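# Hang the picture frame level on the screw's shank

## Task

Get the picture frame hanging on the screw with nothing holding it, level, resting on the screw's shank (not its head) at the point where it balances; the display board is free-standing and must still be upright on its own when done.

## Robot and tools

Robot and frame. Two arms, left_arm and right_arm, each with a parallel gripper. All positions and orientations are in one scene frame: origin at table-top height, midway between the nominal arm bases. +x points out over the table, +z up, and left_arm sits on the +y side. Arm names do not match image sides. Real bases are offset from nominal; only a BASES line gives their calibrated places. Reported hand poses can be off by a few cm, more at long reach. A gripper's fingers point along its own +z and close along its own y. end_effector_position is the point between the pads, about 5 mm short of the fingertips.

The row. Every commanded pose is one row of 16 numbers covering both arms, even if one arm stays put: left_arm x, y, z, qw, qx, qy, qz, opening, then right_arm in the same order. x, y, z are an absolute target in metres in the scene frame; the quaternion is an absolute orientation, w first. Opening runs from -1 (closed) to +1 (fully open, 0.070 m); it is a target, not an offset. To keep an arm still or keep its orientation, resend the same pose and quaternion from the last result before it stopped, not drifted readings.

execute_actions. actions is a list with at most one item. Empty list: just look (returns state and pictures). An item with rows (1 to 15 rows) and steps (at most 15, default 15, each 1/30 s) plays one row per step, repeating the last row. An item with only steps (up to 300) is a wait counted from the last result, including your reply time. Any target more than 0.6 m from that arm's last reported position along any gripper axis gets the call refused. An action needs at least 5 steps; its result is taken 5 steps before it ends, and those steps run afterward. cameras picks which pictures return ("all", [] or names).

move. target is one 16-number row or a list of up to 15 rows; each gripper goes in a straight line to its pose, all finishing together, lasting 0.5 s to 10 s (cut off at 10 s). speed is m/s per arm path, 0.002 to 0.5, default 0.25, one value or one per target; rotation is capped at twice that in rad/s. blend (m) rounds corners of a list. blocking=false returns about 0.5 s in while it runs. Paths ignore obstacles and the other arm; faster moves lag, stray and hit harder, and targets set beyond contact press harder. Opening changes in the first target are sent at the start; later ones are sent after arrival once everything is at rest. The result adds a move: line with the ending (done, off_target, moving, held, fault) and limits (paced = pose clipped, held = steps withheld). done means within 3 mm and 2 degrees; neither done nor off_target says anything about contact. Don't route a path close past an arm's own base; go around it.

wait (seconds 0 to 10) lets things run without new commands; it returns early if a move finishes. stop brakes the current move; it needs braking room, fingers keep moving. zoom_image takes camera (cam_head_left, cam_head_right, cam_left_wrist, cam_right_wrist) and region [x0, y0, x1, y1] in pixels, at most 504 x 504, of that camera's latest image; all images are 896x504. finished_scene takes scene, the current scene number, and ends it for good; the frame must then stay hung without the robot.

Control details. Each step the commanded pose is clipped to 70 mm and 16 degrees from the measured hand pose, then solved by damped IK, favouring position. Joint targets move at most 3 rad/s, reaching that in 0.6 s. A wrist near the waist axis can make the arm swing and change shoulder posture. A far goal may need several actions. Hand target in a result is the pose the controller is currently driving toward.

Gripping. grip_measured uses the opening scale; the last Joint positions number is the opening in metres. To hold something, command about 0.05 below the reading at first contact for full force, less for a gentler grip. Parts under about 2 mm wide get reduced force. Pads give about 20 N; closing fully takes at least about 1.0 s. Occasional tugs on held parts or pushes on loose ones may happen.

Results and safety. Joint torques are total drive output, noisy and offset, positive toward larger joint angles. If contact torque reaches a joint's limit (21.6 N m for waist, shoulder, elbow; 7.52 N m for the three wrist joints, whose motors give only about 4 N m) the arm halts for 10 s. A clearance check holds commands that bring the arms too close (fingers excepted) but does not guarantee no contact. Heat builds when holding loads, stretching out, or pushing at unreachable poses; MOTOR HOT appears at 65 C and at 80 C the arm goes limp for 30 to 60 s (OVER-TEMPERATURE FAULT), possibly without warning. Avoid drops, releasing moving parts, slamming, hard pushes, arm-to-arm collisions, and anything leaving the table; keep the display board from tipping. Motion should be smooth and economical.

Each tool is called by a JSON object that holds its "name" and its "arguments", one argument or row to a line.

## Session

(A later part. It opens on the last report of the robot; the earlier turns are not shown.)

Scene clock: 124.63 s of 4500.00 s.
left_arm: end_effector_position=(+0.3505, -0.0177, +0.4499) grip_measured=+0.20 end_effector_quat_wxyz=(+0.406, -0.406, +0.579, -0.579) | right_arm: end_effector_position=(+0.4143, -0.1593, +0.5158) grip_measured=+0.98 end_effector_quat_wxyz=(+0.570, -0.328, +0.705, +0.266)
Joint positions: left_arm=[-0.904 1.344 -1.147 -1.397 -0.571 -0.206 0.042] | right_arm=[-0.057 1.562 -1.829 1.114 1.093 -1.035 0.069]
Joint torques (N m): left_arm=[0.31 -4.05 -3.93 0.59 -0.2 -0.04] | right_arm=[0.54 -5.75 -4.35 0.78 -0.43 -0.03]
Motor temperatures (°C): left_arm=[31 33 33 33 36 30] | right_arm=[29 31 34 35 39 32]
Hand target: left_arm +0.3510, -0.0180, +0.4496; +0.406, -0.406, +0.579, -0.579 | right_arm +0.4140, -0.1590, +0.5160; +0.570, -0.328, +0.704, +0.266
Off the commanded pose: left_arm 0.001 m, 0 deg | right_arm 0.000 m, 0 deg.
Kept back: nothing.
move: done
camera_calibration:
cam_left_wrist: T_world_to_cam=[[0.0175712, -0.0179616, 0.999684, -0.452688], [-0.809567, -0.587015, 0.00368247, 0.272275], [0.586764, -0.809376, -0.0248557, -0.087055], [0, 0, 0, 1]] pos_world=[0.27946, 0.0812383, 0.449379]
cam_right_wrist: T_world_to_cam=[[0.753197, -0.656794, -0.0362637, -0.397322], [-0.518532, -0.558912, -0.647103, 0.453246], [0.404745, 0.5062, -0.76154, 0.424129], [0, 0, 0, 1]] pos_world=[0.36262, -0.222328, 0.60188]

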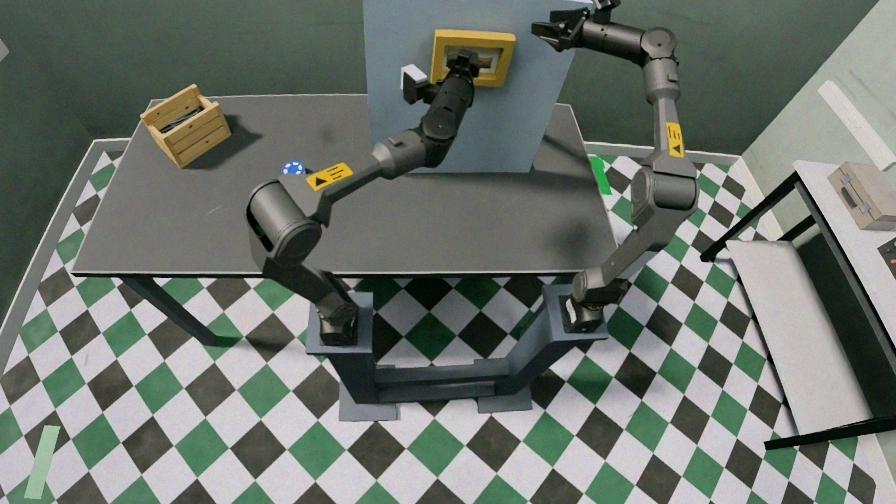

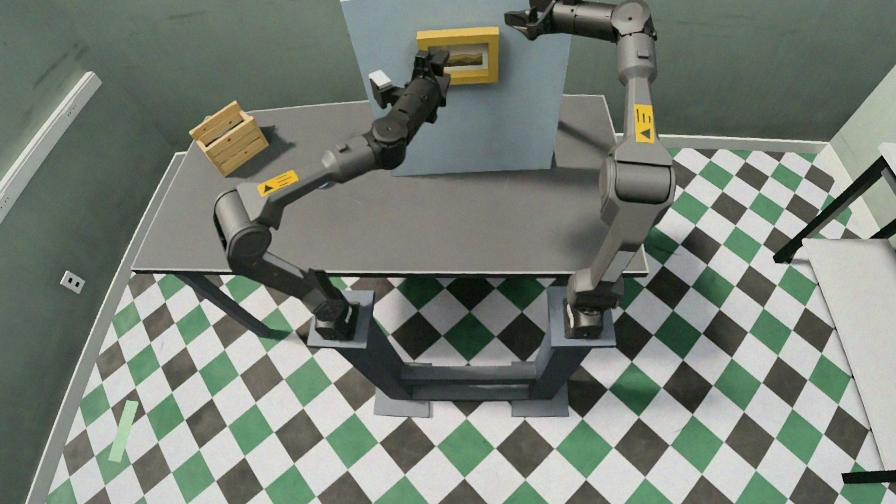

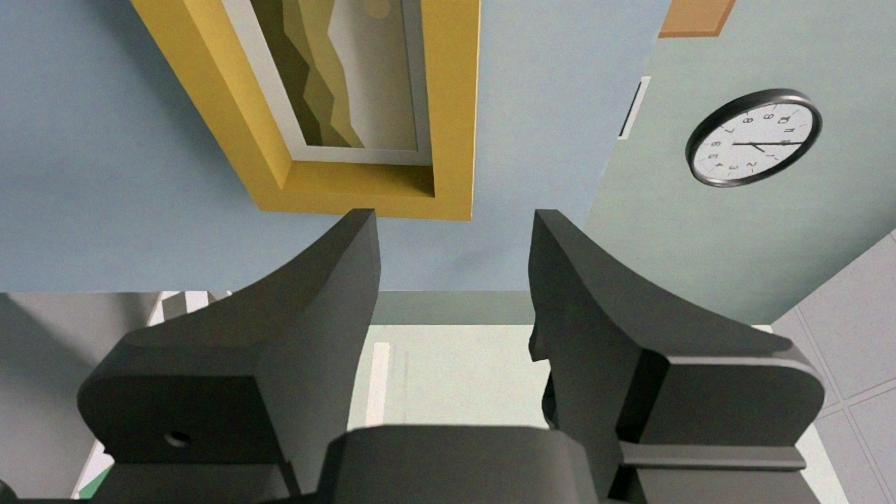

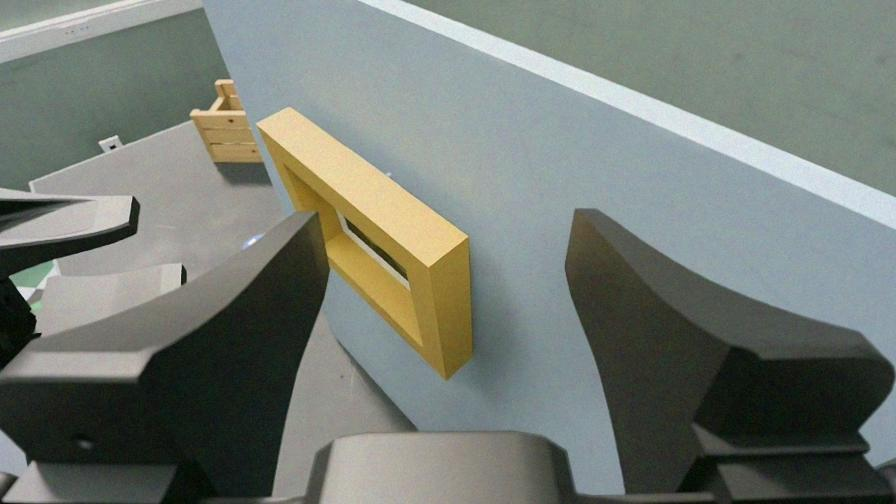

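{"name": "move", "arguments": {
  "target": [
    [0.30, 0.15, 0.43, 0.4056, -0.4056, 0.5792, -0.5792, 0.2, 0.414, -0.159, 0.516, 0.5703, -0.3284, 0.7043, 0.2659, 1],
    [0.30, 0.15, 0.43, 0.4056, -0.4056, 0.5792, -0.5792, 0.2, 0.412, -0.084, 0.50, 0.4870, -0.3564, 0.7644, 0.2271, 1]
  ],
  "speed": 0.12,
  "cameras": ["cam_right_wrist", "cam_head_left", "cam_head_right"]
}}

{"name": "zoom_image", "arguments": {
  "camera": "cam_right_wrist",
  "region": [340, 80, 600, 240]
}}

{"name": "zoom_image", "arguments": {
  "camera": "cam_head_left",
  "region": [340, 0, 610, 180]
}}

{"name": "zoom_image", "arguments": {
  "camera": "cam_head_right",
  "region": [330, 0, 600, 180]
}}

Scene clock: 131.83 s of 4500.00 s.
left_arm: end_effector_position=(+0.2999, +0.1501, +0.4304) grip_measured=+0.20 end_effector_quat_wxyz=(+0.406, -0.405, +0.579, -0.579) | right_arm: end_effector_position=(+0.4119, -0.0836, +0.4999) grip_measured=+0.98 end_effector_quat_wxyz=(+0.487, -0.357, +0.764, +0.227)
Joint positions: left_arm=[-0.114 0.831 -0.752 -1.54 0.23 -0.031 0.042] | right_arm=[0.265 1.701 -2.151 0.628 1.147 -0.591 0.069]
Joint torques (N m): left_arm=[0.41 -0.72 -3.13 -0.32 0.04 -0.11] | right_arm=[-0.49 -6.43 -3.27 0.57 -0.75 -0.13]
Motor temperatures (°C): left_arm=[31 33 33 33 36 30] | right_arm=[29 31 34 35 39 32]
Hand target: left_arm +0.3000, +0.1500, +0.4300; +0.406, -0.406, +0.579, -0.579 | right_arm +0.4120, -0.0840, +0.5000; +0.487, -0.356, +0.764, +0.227
Off the commanded pose: left_arm 0.000 m, 0 deg | right_arm 0.000 m, 0 deg.
Kept back: nothing.
move: done
camera_calibration:
cam_right_wrist: T_world_to_cam=[[0.749562, -0.661214, -0.0308815, -0.347926], [-0.598344, -0.656863, -0.45882, 0.414605], [0.283093, 0.362392, -0.887992, 0.476006], [0, 0, 0, 1]] pos_world=[0.374114, -0.130216, 0.602174]
Images, in order (width x height): cam_head_left 896x504, cam_head_right 896x504, cam_right_wrist 896x504.

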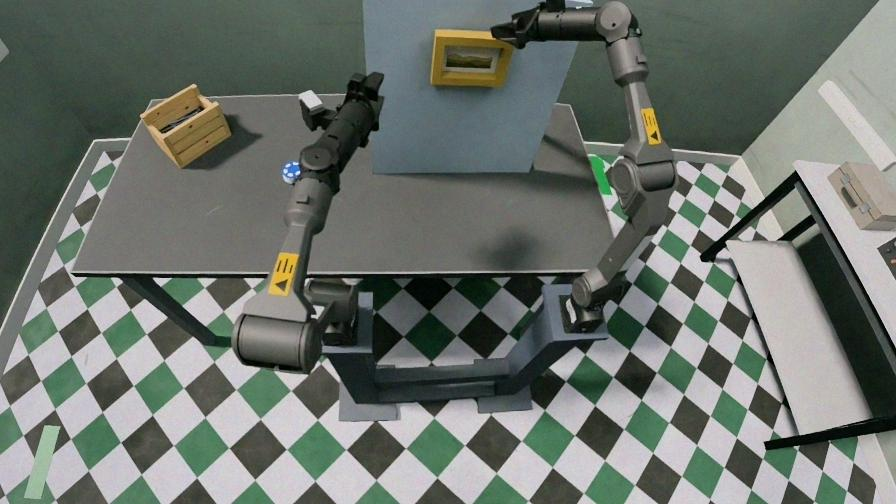

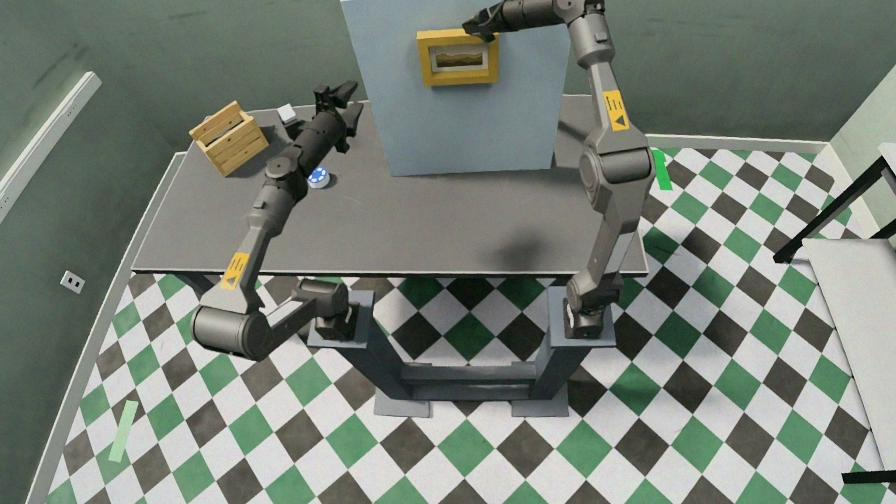

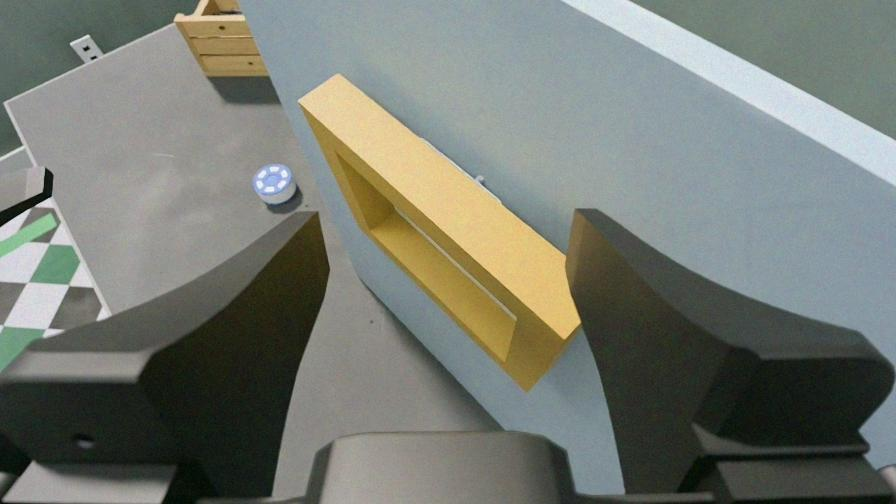

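Scaled by 1.938 from the camera's 896x504 image, which has a finer 1280x720 frame.

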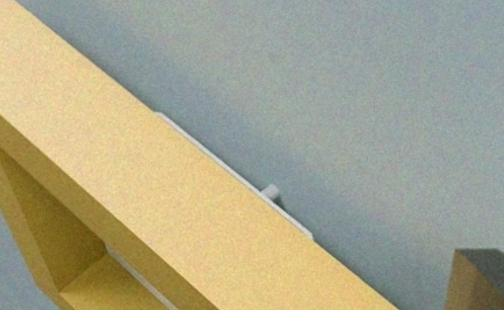

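Scaled by 1.867 from the camera's 896x504 image, which has a finer 1280x720 frame.

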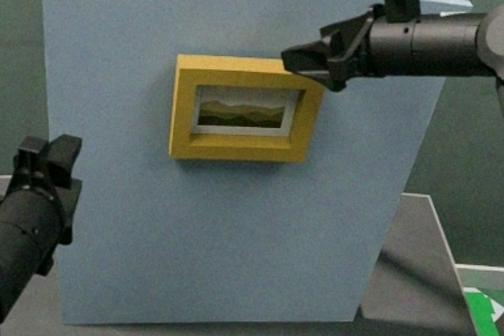

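Scaled by 1.867 from the camera's 896x504 image, which has a finer 1280x720 frame.

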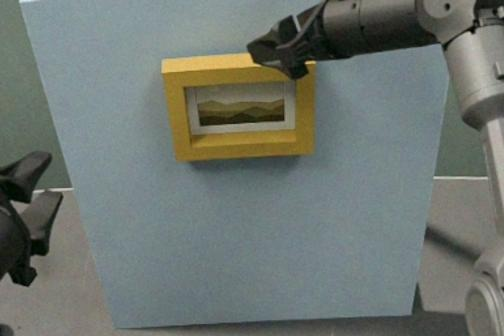

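{"name": "zoom_image", "arguments": {
  "camera": "cam_right_wrist",
  "region": [410, 120, 520, 220]
}}

Scaled by 4.582 from the camera's 896x504 image, which has a finer 1280x720 frame.

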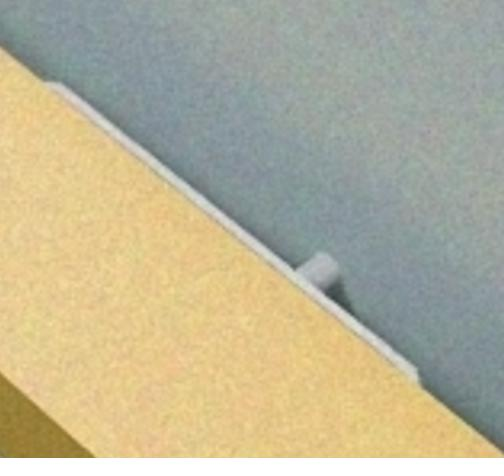

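{"name": "move", "arguments": {
  "target": [
    [0.37, 0.055, 0.49, 0.4056, -0.4056, 0.5792, -0.5792, -1, 0.414, -0.159, 0.516, 0.5703, -0.3284, 0.7043, 0.2659, 1],
    [0.440, 0.030, 0.485, 0.4056, -0.4056, 0.5792, -0.5792, -1, 0.414, -0.159, 0.516, 0.5703, -0.3284, 0.7043, 0.2659, 1]
  ],
  "speed": 0.15,
  "cameras": ["cam_right_wrist", "cam_left_wrist"]
}}

{"name": "zoom_image", "arguments": {
  "camera": "cam_right_wrist",
  "region": [240, 80, 500, 400]
}}

Scene clock: 137.57 s of 4500.00 s.
left_arm: end_effector_position=(+0.4407, +0.0296, +0.4844) grip_measured=-1.00 end_effector_quat_wxyz=(+0.405, -0.406, +0.579, -0.579) | right_arm: end_effector_position=(+0.4142, -0.1591, +0.5159) grip_measured=+0.98 end_effector_quat_wxyz=(+0.570, -0.328, +0.704, +0.266)
Joint positions: left_arm=[-0.514 1.482 -1.42 -1.723 -0.173 0.153 0] | right_arm=[-0.056 1.562 -1.829 1.114 1.093 -1.036 0.069]
Joint torques (N m): left_arm=[-0.2 -6.87 -2.84 0.07 0.1 0.07] | right_arm=[0.72 -6.21 -4.41 0.74 -0.3 0.26]
Motor temperatures (°C): left_arm=[31 33 33 33 36 30] | right_arm=[29 31 34 35 39 32]
Hand target: left_arm +0.4400, +0.0300, +0.4850; +0.406, -0.406, +0.579, -0.579 | right_arm +0.4140, -0.1590, +0.5160; +0.570, -0.328, +0.704, +0.266
Off the commanded pose: left_arm 0.001 m, 0 deg | right_arm 0.000 m, 0 deg.
Kept back: nothing.
move: done
camera_calibration:
cam_left_wrist: T_world_to_cam=[[0.0195223, -0.0178893, 0.999649, -0.488732], [-0.809519, -0.58707, 0.00530329, 0.372145], [0.586769, -0.809339, -0.0259427, -0.100291], [0, 0, 0, 1]] pos_world=[0.369647, 0.128563, 0.483985]
cam_right_wrist: T_world_to_cam=[[0.753623, -0.656306, -0.0362568, -0.397205], [-0.518038, -0.559091, -0.647343, 0.453243], [0.404584, 0.506635, -0.761336, 0.424152], [0, 0, 0, 1]] pos_world=[0.362535, -0.222174, 0.601925]
Images, in order (width x height): cam_left_wrist 896x504, cam_right_wrist 896x504.

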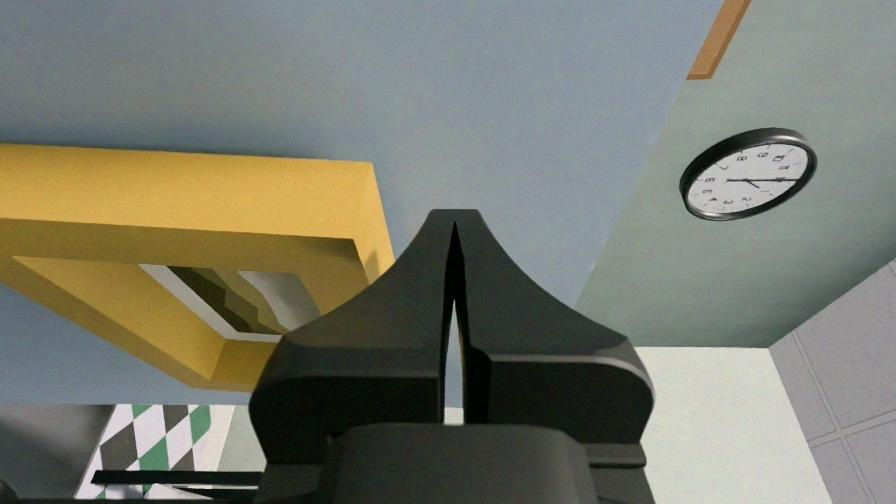

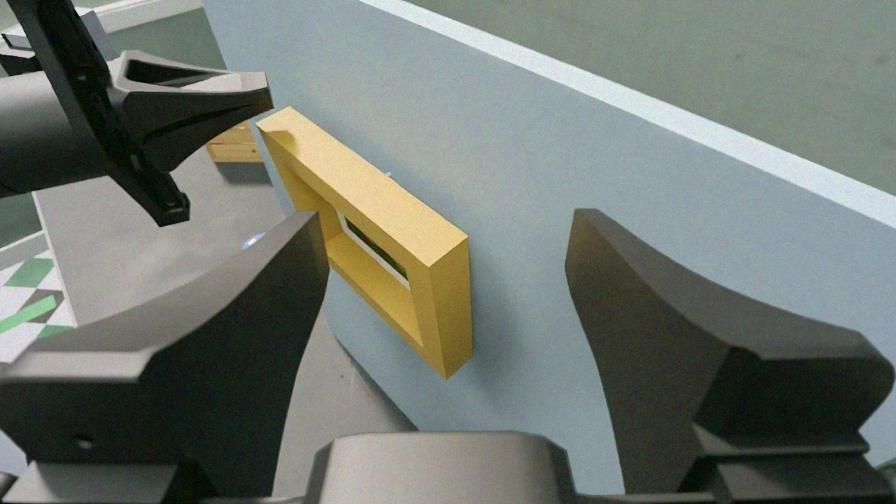

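Scaled by 1.575 from the camera's 896x504 image, which has a finer 1280x720 frame.

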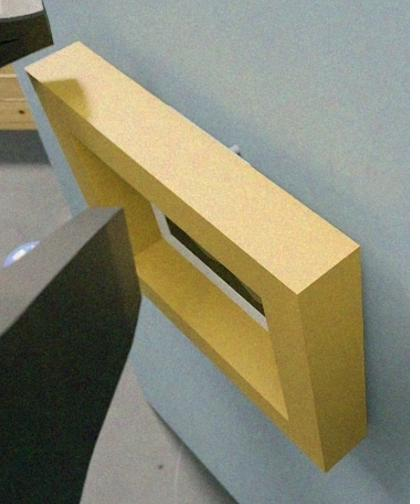

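{"name": "move", "arguments": {
  "target": [
    [0.440, 0.027, 0.469, 0.4056, -0.4056, 0.5792, -0.5792, -1, 0.414, -0.159, 0.516, 0.5703, -0.3284, 0.7043, 0.2659, 1],
    [0.440, 0.027, 0.464, 0.4056, -0.4056, 0.5792, -0.5792, -1, 0.414, -0.159, 0.516, 0.5703, -0.3284, 0.7043, 0.2659, 1]
  ],
  "speed": [0.05, 0.015],
  "cameras": ["cam_right_wrist"]
}}

{"name": "zoom_image", "arguments": {
  "camera": "cam_right_wrist",
  "region": [240, 80, 500, 400]
}}

Scene clock: 138.83 s of 4500.00 s.
left_arm: end_effector_position=(+0.4401, +0.0268, +0.4641) grip_measured=-1.00 end_effector_quat_wxyz=(+0.405, -0.406, +0.579, -0.579) | right_arm: end_effector_position=(+0.4142, -0.1591, +0.5159) grip_measured=+0.98 end_effector_quat_wxyz=(+0.570, -0.328, +0.704, +0.266)
Joint positions: left_arm=[-0.525 1.48 -1.337 -1.275 -0.189 -0.301 0] | right_arm=[-0.056 1.562 -1.829 1.114 1.093 -1.036 0.069]
Joint torques (N m): left_arm=[-0.09 -5.71 -2.9 0.05 -0.52 0.09] | right_arm=[0.7 -6.17 -4.44 0.77 -0.31 0.25]
Motor temperatures (°C): left_arm=[31 33 33 33 36 30] | right_arm=[29 31 34 35 39 32]
Hand target: left_arm +0.4400, +0.0270, +0.4640; +0.406, -0.406, +0.579, -0.579 | right_arm +0.4140, -0.1590, +0.5160; +0.570, -0.328, +0.704, +0.266
Off the commanded pose: left_arm 0.000 m, 0 deg | right_arm 0.000 m, 0 deg.
Kept back: nothing.
move: done
camera_calibration:
cam_right_wrist: T_world_to_cam=[[0.753623, -0.656306, -0.0362568, -0.397205], [-0.518038, -0.559091, -0.647343, 0.453243], [0.404584, 0.506635, -0.761336, 0.424152], [0, 0, 0, 1]] pos_world=[0.362535, -0.222174, 0.601925]
Images, in order (width x height): cam_right_wrist 896x504.

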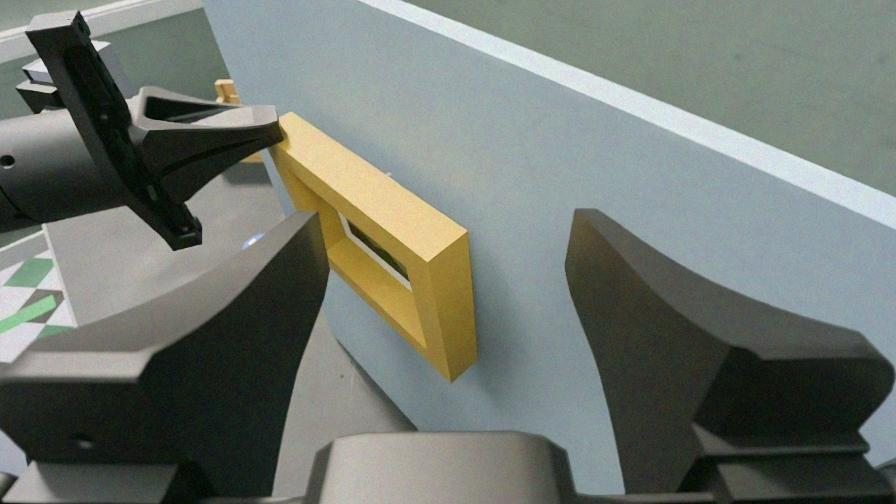

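Scaled by 1.575 from the camera's 896x504 image, which has a finer 1280x720 frame.

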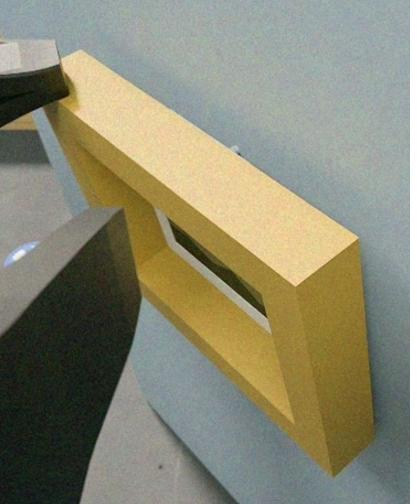

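{"name": "move", "arguments": {
  "target": [
    [0.440, 0.027, 0.470, 0.4056, -0.4056, 0.5792, -0.5792, -1, 0.414, -0.159, 0.516, 0.5703, -0.3284, 0.7043, 0.2659, 1],
    [0.440, 0.030, 0.485, 0.4056, -0.4056, 0.5792, -0.5792, -1, 0.414, -0.159, 0.516, 0.5703, -0.3284, 0.7043, 0.2659, 1]
  ],
  "speed": [0.015, 0.08],
  "cameras": ["cam_right_wrist"]
}}

{"name": "zoom_image", "arguments": {
  "camera": "cam_right_wrist",
  "region": [240, 80, 500, 400]
}}

Scene clock: 141.37 s of 4500.00 s.
left_arm: end_effector_position=(+0.4404, +0.0299, +0.4842) grip_measured=-1.00 end_effector_quat_wxyz=(+0.407, -0.404, +0.578, -0.581) | right_arm: end_effector_position=(+0.4142, -0.1591, +0.5159) grip_measured=+0.98 end_effector_quat_wxyz=(+0.570, -0.328, +0.704, +0.266)
Joint positions: left_arm=[-0.513 1.48 -1.412 -1.65 -0.17 0.082 0] | right_arm=[-0.056 1.562 -1.829 1.114 1.093 -1.036 0.069]
Joint torques (N m): left_arm=[-0.63 -6.31 -4.02 0.28 -0.2 -0.05] | right_arm=[0.72 -6.13 -4.39 0.86 -0.31 0.25]
Motor temperatures (°C): left_arm=[31 33 33 33 36 30] | right_arm=[29 31 34 35 39 32]
Hand target: left_arm +0.4400, +0.0300, +0.4849; +0.406, -0.405, +0.578, -0.580 | right_arm +0.4140, -0.1590, +0.5160; +0.570, -0.328, +0.704, +0.266
Off the commanded pose: left_arm 0.001 m, 0 deg | right_arm 0.000 m, 0 deg.
Kept back: nothing.
move: done
camera_calibration:
cam_right_wrist: T_world_to_cam=[[0.753623, -0.656306, -0.0362568, -0.397205], [-0.518038, -0.559091, -0.647343, 0.453243], [0.404584, 0.506635, -0.761336, 0.424152], [0, 0, 0, 1]] pos_world=[0.362535, -0.222174, 0.601925]
Images, in order (width x height): cam_right_wrist 896x504.

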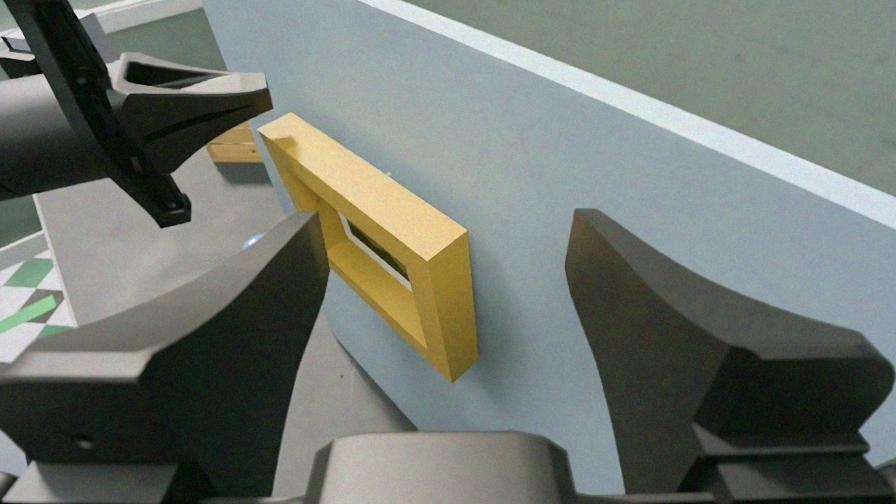

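Scaled by 1.575 from the camera's 896x504 image, which has a finer 1280x720 frame.

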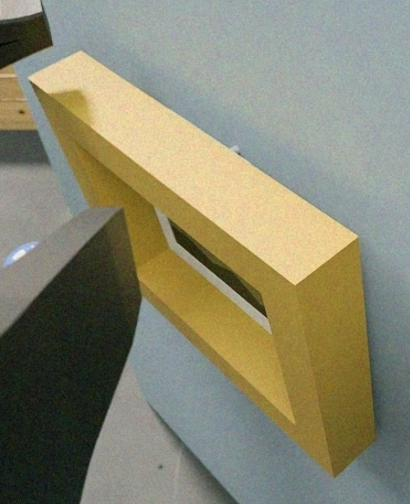

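{"name": "move", "arguments": {
  "target": [
    [0.440, 0.027, 0.467, 0.4056, -0.4056, 0.5792, -0.5792, -1, 0.414, -0.159, 0.516, 0.5703, -0.3284, 0.7043, 0.2659, 1],
    [0.440, 0.026, 0.4565, 0.4056, -0.4056, 0.5792, -0.5792, -1, 0.414, -0.159, 0.516, 0.5703, -0.3284, 0.7043, 0.2659, 1]
  ],
  "speed": [0.08, 0.015],
  "cameras": ["cam_right_wrist"]
}}

{"name": "zoom_image", "arguments": {
  "camera": "cam_right_wrist",
  "region": [240, 80, 500, 400]
}}

{"name": "move", "arguments": {
  "target": [
    [0.440, 0.027, 0.467, 0.4056, -0.4056, 0.5792, -0.5792, -1, 0.414, -0.159, 0.516, 0.5703, -0.3284, 0.7043, 0.2659, 1],
    [0.440, 0.030, 0.485, 0.4056, -0.4056, 0.5792, -0.5792, -1, 0.414, -0.159, 0.516, 0.5703, -0.3284, 0.7043, 0.2659, 1]
  ],
  "speed": [0.015, 0.08],
  "cameras": ["cam_right_wrist"]
}}

{"name": "zoom_image", "arguments": {
  "camera": "cam_right_wrist",
  "region": [240, 80, 500, 400]
}}

Scene clock: 143.67 s of 4500.00 s.
left_arm: end_effector_position=(+0.4399, +0.0261, +0.4568) grip_measured=-1.00 end_effector_quat_wxyz=(+0.406, -0.406, +0.579, -0.579) | right_arm: end_effector_position=(+0.4142, -0.1591, +0.5159) grip_measured=+0.98 end_effector_quat_wxyz=(+0.570, -0.328, +0.704, +0.266)
Joint positions: left_arm=[-0.527 1.48 -1.307 -1.136 -0.203 -0.443 0] | right_arm=[-0.056 1.562 -1.829 1.114 1.093 -1.036 0.069]
Joint torques (N m): left_arm=[-0.73 -4.74 -2.93 0.25 -0.56 -0.02] | right_arm=[0.67 -6.1 -4.39 0.91 -0.3 0.24]
Motor temperatures (°C): left_arm=[31 33 33 33 36 30] | right_arm=[29 31 34 35 39 32]
Hand target: left_arm +0.4400, +0.0260, +0.4565; +0.406, -0.406, +0.579, -0.579 | right_arm +0.4140, -0.1590, +0.5160; +0.570, -0.328, +0.704, +0.266
Off the commanded pose: left_arm 0.000 m, 0 deg | right_arm 0.000 m, 0 deg.
Kept back: nothing.
move: done
camera_calibration:
cam_right_wrist: T_world_to_cam=[[0.753623, -0.656306, -0.0362568, -0.397205], [-0.518038, -0.559091, -0.647343, 0.453243], [0.404584, 0.506635, -0.761336, 0.424152], [0, 0, 0, 1]] pos_world=[0.362535, -0.222174, 0.601925]
Images, in order (width x height): cam_right_wrist 896x504.

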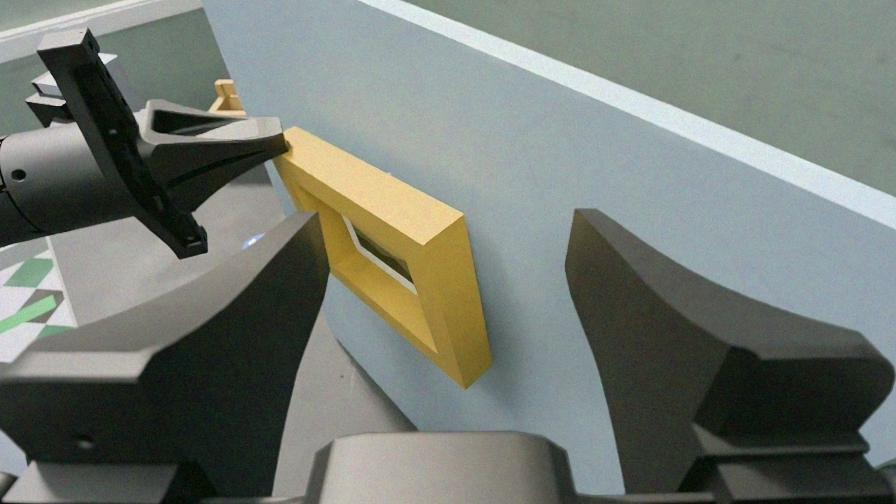

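Scaled by 1.575 from the camera's 896x504 image, which has a finer 1280x720 frame.

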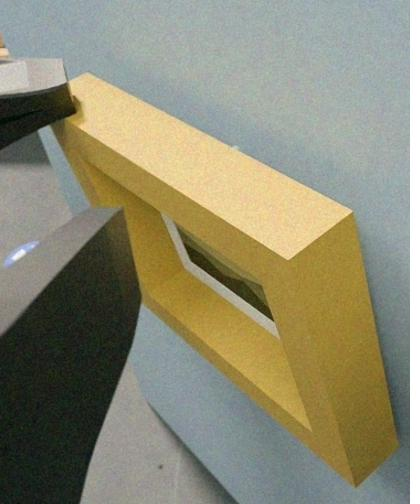

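Scene clock: 145.03 s of 4500.00 s.
left_arm: end_effector_position=(+0.4400, +0.0306, +0.4853) grip_measured=-1.00 end_effector_quat_wxyz=(+0.407, -0.405, +0.578, -0.580) | right_arm: end_effector_position=(+0.4142, -0.1591, +0.5159) grip_measured=+0.98 end_effector_quat_wxyz=(+0.570, -0.328, +0.704, +0.266)
Joint positions: left_arm=[-0.513 1.478 -1.414 -1.675 -0.171 0.107 0] | right_arm=[-0.056 1.562 -1.829 1.114 1.093 -1.036 0.069]
Joint torques (N m): left_arm=[-0.63 -5.74 -4.12 0.26 -0.15 -0.03] | right_arm=[0.68 -6.05 -4.38 0.91 -0.31 0.24]
Motor temperatures (°C): left_arm=[31 33 33 33 36 30] | right_arm=[29 31 34 35 39 32]
Hand target: left_arm +0.4400, +0.0300, +0.4849; +0.406, -0.405, +0.578, -0.580 | right_arm +0.4140, -0.1590, +0.5160; +0.570, -0.328, +0.704, +0.266
Off the commanded pose: left_arm 0.001 m, 0 deg | right_arm 0.000 m, 0 deg.
Kept back: nothing.
move: done
camera_calibration:
cam_right_wrist: T_world_to_cam=[[0.753623, -0.656306, -0.0362568, -0.397205], [-0.518038, -0.559091, -0.647343, 0.453243], [0.404584, 0.506635, -0.761336, 0.424152], [0, 0, 0, 1]] pos_world=[0.362535, -0.222174, 0.601925]
Images, in order (width x height): cam_right_wrist 896x504.

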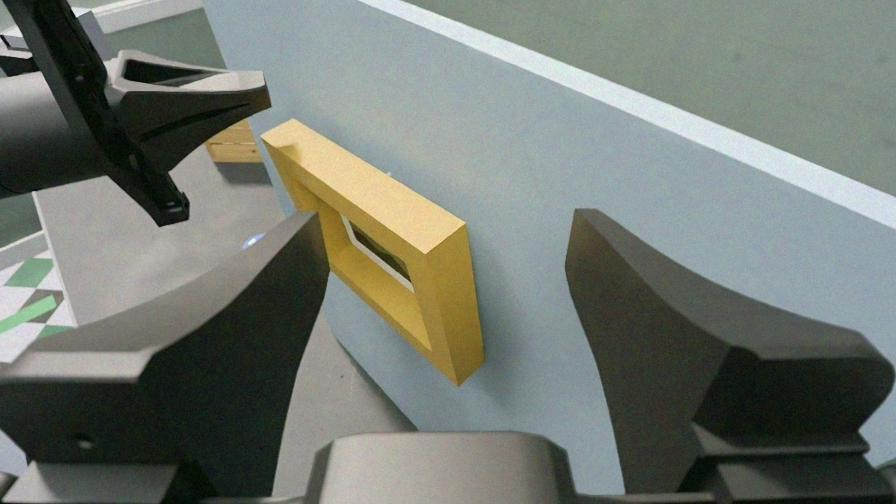

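Scaled by 1.575 from the camera's 896x504 image, which has a finer 1280x720 frame.

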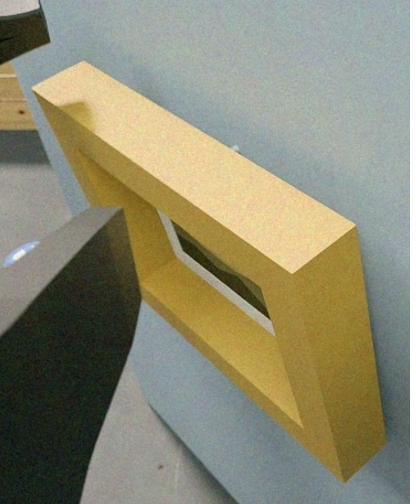

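{"name": "move", "arguments": {
  "target": [
    [0.36, 0.058, 0.485, 0.4056, -0.4056, 0.5792, -0.5792, -1, 0.414, -0.159, 0.516, 0.5703, -0.3284, 0.7043, 0.2659, 1],
    [0.36, 0.035, 0.41, 0.4056, -0.4056, 0.5792, -0.5792, -1, 0.414, -0.159, 0.516, 0.5703, -0.3284, 0.7043, 0.2659, 1],
    [0.441, 0.0055, 0.41, 0.4056, -0.4056, 0.5792, -0.5792, -1, 0.414, -0.159, 0.516, 0.5703, -0.3284, 0.7043, 0.2659, 1]
  ],
  "speed": [0.15, 0.15, 0.08],
  "blend": [0.02, 0.02, 0],
  "cameras": ["cam_right_wrist", "cam_left_wrist"]
}}

Scene clock: 148.30 s of 4500.00 s.
left_arm: end_effector_position=(+0.4415, +0.0052, +0.4098) grip_measured=-1.00 end_effector_quat_wxyz=(+0.406, -0.406, +0.579, -0.579) | right_arm: end_effector_position=(+0.4142, -0.1591, +0.5159) grip_measured=+0.98 end_effector_quat_wxyz=(+0.570, -0.328, +0.704, +0.266)
Joint positions: left_arm=[-0.589 1.539 -1.184 -0.759 -0.361 -0.844 0] | right_arm=[-0.056 1.562 -1.829 1.114 1.093 -1.036 0.069]
Joint torques (N m): left_arm=[-0.01 -7.15 -2.75 0.21 -1.07 -0.07] | right_arm=[0.67 -6.03 -4.36 0.9 -0.32 0.21]
Motor temperatures (°C): left_arm=[31 33 33 33 36 30] | right_arm=[29 31 34 35 39 32]
Hand target: left_arm +0.4410, +0.0055, +0.4100; +0.406, -0.406, +0.579, -0.579 | right_arm +0.4140, -0.1590, +0.5160; +0.570, -0.328, +0.704, +0.266
Off the commanded pose: left_arm 0.001 m, 0 deg | right_arm 0.000 m, 0 deg.
Kept back: nothing.
move: done
camera_calibration:
cam_left_wrist: T_world_to_cam=[[0.0183708, -0.0187679, 0.999655, -0.414082], [-0.809524, -0.587075, 0.00385476, 0.359481], [0.5868, -0.809315, -0.025978, -0.122454], [0, 0, 0, 1]] pos_world=[0.370472, 0.104167, 0.409372]
cam_right_wrist: T_world_to_cam=[[0.753623, -0.656306, -0.0362568, -0.397205], [-0.518038, -0.559091, -0.647343, 0.453243], [0.404584, 0.506635, -0.761336, 0.424152], [0, 0, 0, 1]] pos_world=[0.362535, -0.222174, 0.601925]
Images, in order (width x height): cam_left_wrist 896x504, cam_right_wrist 896x504.

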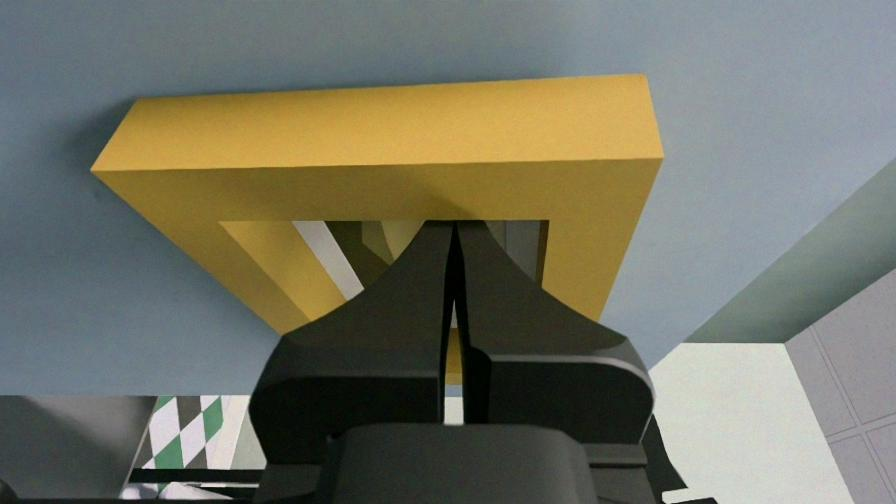

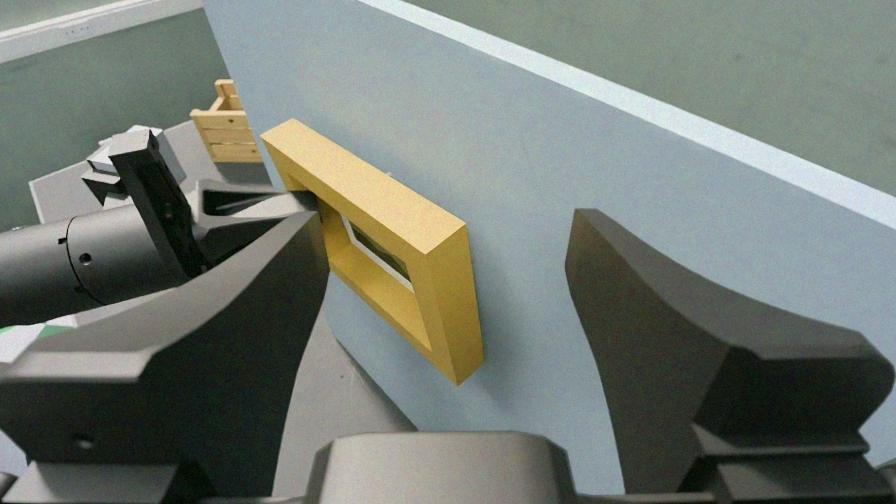

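{"name": "move", "arguments": {
  "target": [
    [0.441, 0.0055, 0.424, 0.4056, -0.4056, 0.5792, -0.5792, -1, 0.414, -0.159, 0.516, 0.5703, -0.3284, 0.7043, 0.2659, 1],
    [0.441, 0.0055, 0.4445, 0.4056, -0.4056, 0.5792, -0.5792, -1, 0.414, -0.159, 0.516, 0.5703, -0.3284, 0.7043, 0.2659, 1]
  ],
  "speed": [0.05, 0.015],
  "cameras": ["cam_right_wrist"]
}}

{"name": "zoom_image", "arguments": {
  "camera": "cam_right_wrist",
  "region": [240, 80, 500, 400]
}}

{"name": "move", "arguments": {
  "target": [
    [0.441, 0.0055, 0.428, 0.4056, -0.4056, 0.5792, -0.5792, -1, 0.414, -0.159, 0.516, 0.5703, -0.3284, 0.7043, 0.2659, 1],
    [0.441, 0.0055, 0.415, 0.4056, -0.4056, 0.5792, -0.5792, -1, 0.414, -0.159, 0.516, 0.5703, -0.3284, 0.7043, 0.2659, 1]
  ],
  "speed": [0.015, 0.05],
  "cameras": ["cam_right_wrist"]
}}

{"name": "zoom_image", "arguments": {
  "camera": "cam_right_wrist",
  "region": [240, 80, 500, 400]
}}

Scene clock: 150.63 s of 4500.00 s.
left_arm: end_effector_position=(+0.4412, +0.0054, +0.4440) grip_measured=-1.00 end_effector_quat_wxyz=(+0.406, -0.406, +0.580, -0.579) | right_arm: end_effector_position=(+0.4142, -0.1591, +0.5159) grip_measured=+0.98 end_effector_quat_wxyz=(+0.570, -0.328, +0.704, +0.266)
Joint positions: left_arm=[-0.589 1.524 -1.305 -1.091 -0.278 -0.495 0] | right_arm=[-0.056 1.562 -1.829 1.114 1.093 -1.036 0.069]
Joint torques (N m): left_arm=[-0.68 -7.43 -4.1 0.35 -0.72 -0.08] | right_arm=[0.68 -5.99 -4.37 0.89 -0.32 0.21]
Motor temperatures (°C): left_arm=[31 33 33 33 36 30] | right_arm=[29 31 34 35 38 32]
Hand target: left_arm +0.4410, +0.0055, +0.4445; +0.406, -0.406, +0.579, -0.579 | right_arm +0.4140, -0.1590, +0.5160; +0.570, -0.328, +0.704, +0.266
Off the commanded pose: left_arm 0.001 m, 0 deg | right_arm 0.000 m, 0 deg.
Kept back: nothing.
move: done
camera_calibration:
cam_right_wrist: T_world_to_cam=[[0.753623, -0.656306, -0.0362568, -0.397205], [-0.518038, -0.559091, -0.647343, 0.453243], [0.404584, 0.506635, -0.761336, 0.424152], [0, 0, 0, 1]] pos_world=[0.362535, -0.222174, 0.601925]
Images, in order (width x height): cam_right_wrist 896x504.

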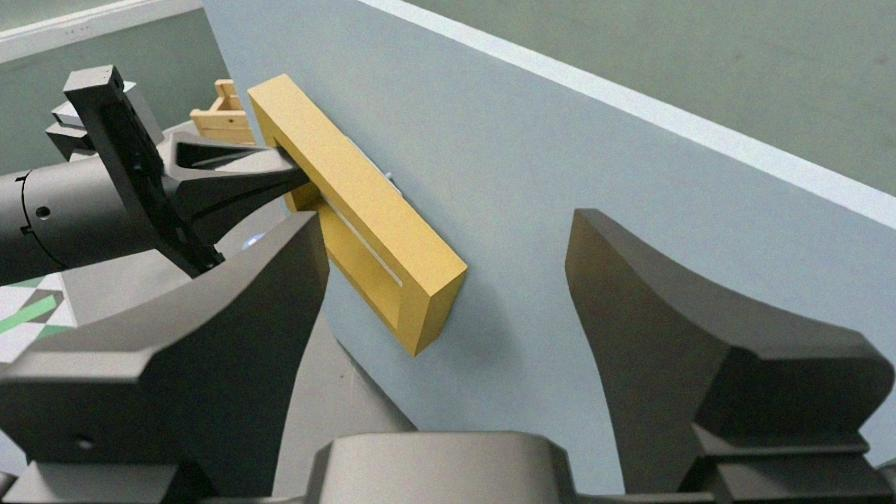

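Scaled by 1.575 from the camera's 896x504 image, which has a finer 1280x720 frame.

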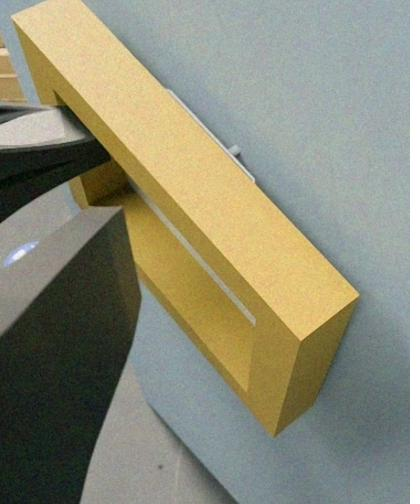

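Scene clock: 152.27 s of 4500.00 s.
left_arm: end_effector_position=(+0.4408, +0.0051, +0.4147) grip_measured=-1.00 end_effector_quat_wxyz=(+0.405, -0.406, +0.579, -0.579) | right_arm: end_effector_position=(+0.4142, -0.1591, +0.5159) grip_measured=+0.98 end_effector_quat_wxyz=(+0.570, -0.328, +0.704, +0.266)
Joint positions: left_arm=[-0.59 1.534 -1.198 -0.796 -0.347 -0.806 0] | right_arm=[-0.056 1.562 -1.829 1.114 1.093 -1.036 0.069]
Joint torques (N m): left_arm=[0.48 -5.68 -3.64 0.08 -1.08 0.13] | right_arm=[0.65 -5.98 -4.4 0.89 -0.32 0.2]
Motor temperatures (°C): left_arm=[31 33 33 33 36 30] | right_arm=[29 31 34 35 38 32]
Hand target: left_arm +0.4410, +0.0055, +0.4150; +0.406, -0.406, +0.579, -0.579 | right_arm +0.4140, -0.1590, +0.5160; +0.570, -0.328, +0.704, +0.266
Off the commanded pose: left_arm 0.001 m, 0 deg | right_arm 0.000 m, 0 deg.
Kept back: nothing.
move: done
camera_calibration:
cam_right_wrist: T_world_to_cam=[[0.753623, -0.656306, -0.0362568, -0.397205], [-0.518038, -0.559091, -0.647343, 0.453243], [0.404584, 0.506635, -0.761336, 0.424152], [0, 0, 0, 1]] pos_world=[0.362535, -0.222174, 0.601925]
Images, in order (width x height): cam_right_wrist 896x504.

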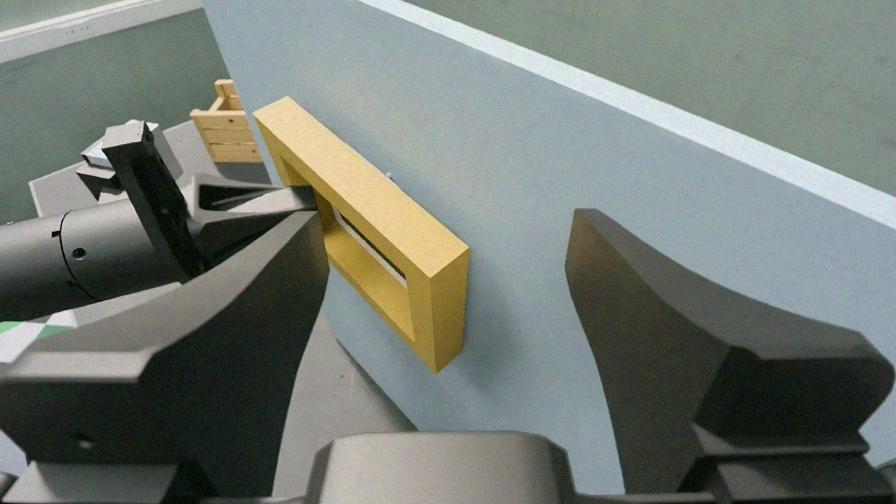

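Scaled by 1.575 from the camera's 896x504 image, which has a finer 1280x720 frame.

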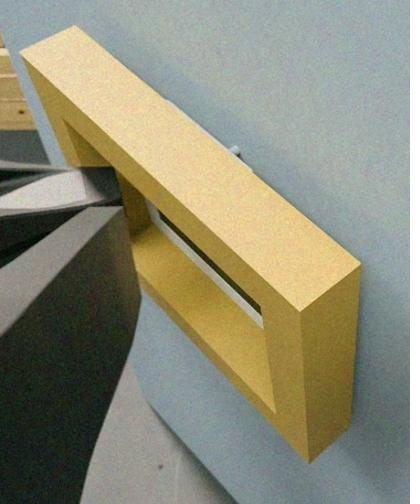

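{"name": "move", "arguments": {
  "target": [
    [0.36, 0.035, 0.412, 0.4056, -0.4056, 0.5792, -0.5792, -1, 0.414, -0.159, 0.516, 0.5703, -0.3284, 0.7043, 0.2659, 1],
    [0.36, 0.056, 0.495, 0.4056, -0.4056, 0.5792, -0.5792, -1, 0.414, -0.159, 0.516, 0.5703, -0.3284, 0.7043, 0.2659, 1],
    [0.440, 0.027, 0.493, 0.4056, -0.4056, 0.5792, -0.5792, -1, 0.414, -0.159, 0.516, 0.5703, -0.3284, 0.7043, 0.2659, 1]
  ],
  "speed": [0.1, 0.15, 0.12],
  "blend": [0.015, 0.015, 0],
  "cameras": ["cam_right_wrist"]
}}

{"name": "move", "arguments": {
  "target": [
    [0.440, 0.027, 0.480, 0.4056, -0.4056, 0.5792, -0.5792, -1, 0.414, -0.159, 0.516, 0.5703, -0.3284, 0.7043, 0.2659, 1],
    [0.440, 0.027, 0.4685, 0.4056, -0.4056, 0.5792, -0.5792, -1, 0.414, -0.159, 0.516, 0.5703, -0.3284, 0.7043, 0.2659, 1]
  ],
  "speed": [0.05, 0.015],
  "cameras": ["cam_right_wrist"]
}}

{"name": "zoom_image", "arguments": {
  "camera": "cam_right_wrist",
  "region": [240, 80, 500, 400]
}}

Scene clock: 155.47 s of 4500.00 s.
left_arm: end_effector_position=(+0.4407, +0.0265, +0.4919) grip_measured=-1.00 end_effector_quat_wxyz=(+0.409, -0.404, +0.576, -0.582) | right_arm: end_effector_position=(+0.4142, -0.1591, +0.5159) grip_measured=+0.98 end_effector_quat_wxyz=(+0.570, -0.328, +0.704, +0.266)
Joint positions: left_arm=[-0.526 1.491 -1.449 -1.752 -0.188 0.187 0] | right_arm=[-0.056 1.562 -1.829 1.114 1.093 -1.036 0.069]
Joint torques (N m): left_arm=[-0.04 -6.8 -2.81 0.12 0.11 -0.12] | right_arm=[0.6 -5.91 -4.36 0.88 -0.33 0.18]
Motor temperatures (°C): left_arm=[31 33 33 33 36 30] | right_arm=[29 31 34 35 38 32]
Hand target: left_arm +0.4400, +0.0270, +0.4928; +0.409, -0.404, +0.575, -0.582 | right_arm +0.4140, -0.1590, +0.5160; +0.570, -0.328, +0.704, +0.266
Off the commanded pose: left_arm 0.001 m, 1 deg | right_arm 0.000 m, 0 deg.
joint sent to its limit (left arm) — joint 4 (forearm roll), lower limit.
Kept back: nothing.
move: done
camera_calibration:
cam_right_wrist: T_world_to_cam=[[0.753623, -0.656306, -0.0362568, -0.397205], [-0.518038, -0.559091, -0.647343, 0.453243], [0.404584, 0.506635, -0.761336, 0.424152], [0, 0, 0, 1]] pos_world=[0.362535, -0.222174, 0.601925]
Images, in order (width x height): cam_right_wrist 896x504.

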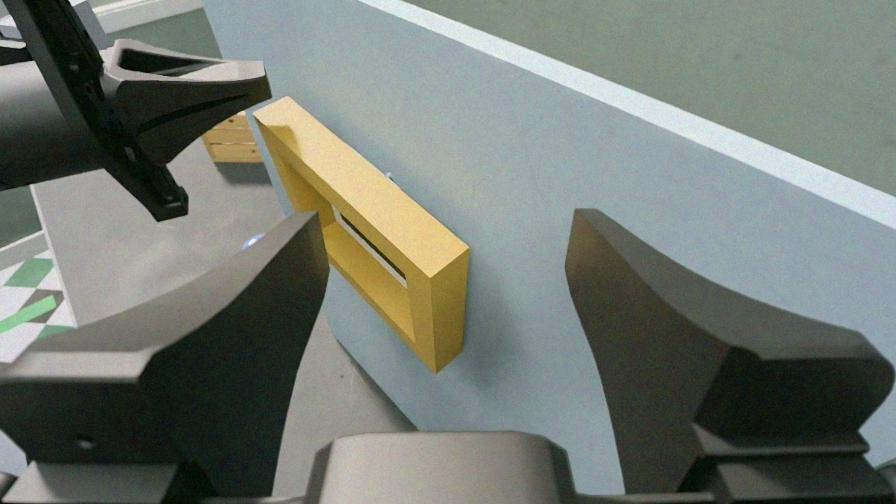

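Scene clock: 156.73 s of 4500.00 s.
left_arm: end_effector_position=(+0.4400, +0.0267, +0.4684) grip_measured=-1.00 end_effector_quat_wxyz=(+0.405, -0.405, +0.579, -0.579) | right_arm: end_effector_position=(+0.4142, -0.1591, +0.5159) grip_measured=+0.98 end_effector_quat_wxyz=(+0.570, -0.328, +0.704, +0.266)
Joint positions: left_arm=[-0.524 1.481 -1.354 -1.361 -0.184 -0.214 0] | right_arm=[-0.056 1.562 -1.829 1.114 1.093 -1.036 0.069]
Joint torques (N m): left_arm=[0.17 -6.54 -2.83 0.27 -0.5 -0.04] | right_arm=[0.63 -5.91 -4.34 0.88 -0.32 0.18]
Motor temperatures (°C): left_arm=[31 33 33 33 36 30] | right_arm=[29 31 34 35 38 32]
Hand target: left_arm +0.4400, +0.0270, +0.4685; +0.406, -0.406, +0.579, -0.579 | right_arm +0.4140, -0.1590, +0.5160; +0.570, -0.328, +0.704, +0.266
Off the commanded pose: left_arm 0.000 m, 0 deg | right_arm 0.000 m, 0 deg.
Kept back: nothing.
move: done
camera_calibration:
cam_right_wrist: T_world_to_cam=[[0.753623, -0.656306, -0.0362568, -0.397205], [-0.518038, -0.559091, -0.647343, 0.453243], [0.404584, 0.506635, -0.761336, 0.424152], [0, 0, 0, 1]] pos_world=[0.362535, -0.222174, 0.601925]
Images, in order (width x height): cam_right_wrist 896x504.

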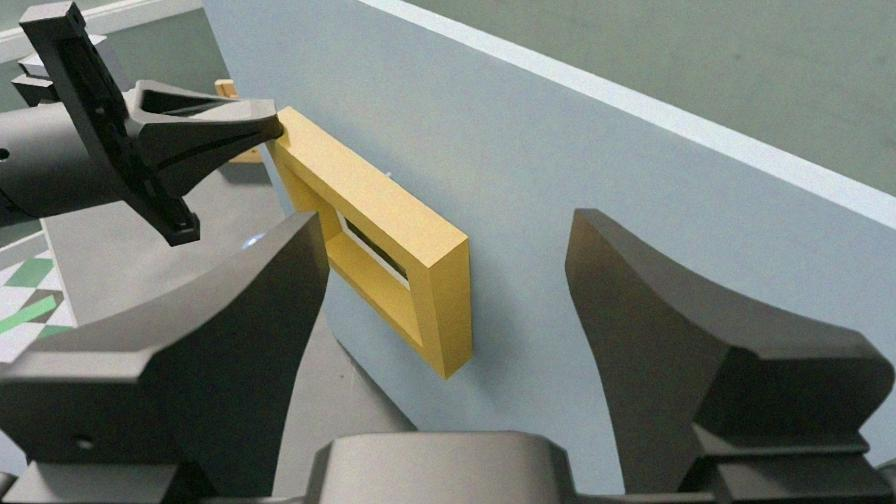

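Scaled by 1.575 from the camera's 896x504 image, which has a finer 1280x720 frame.

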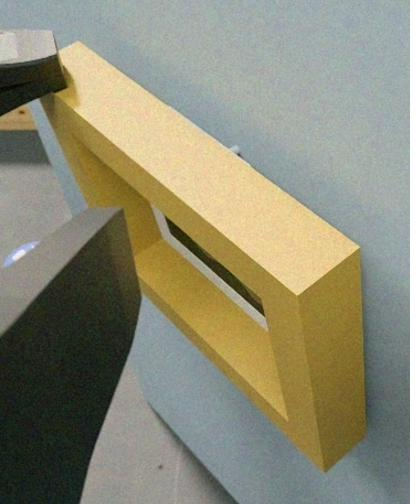

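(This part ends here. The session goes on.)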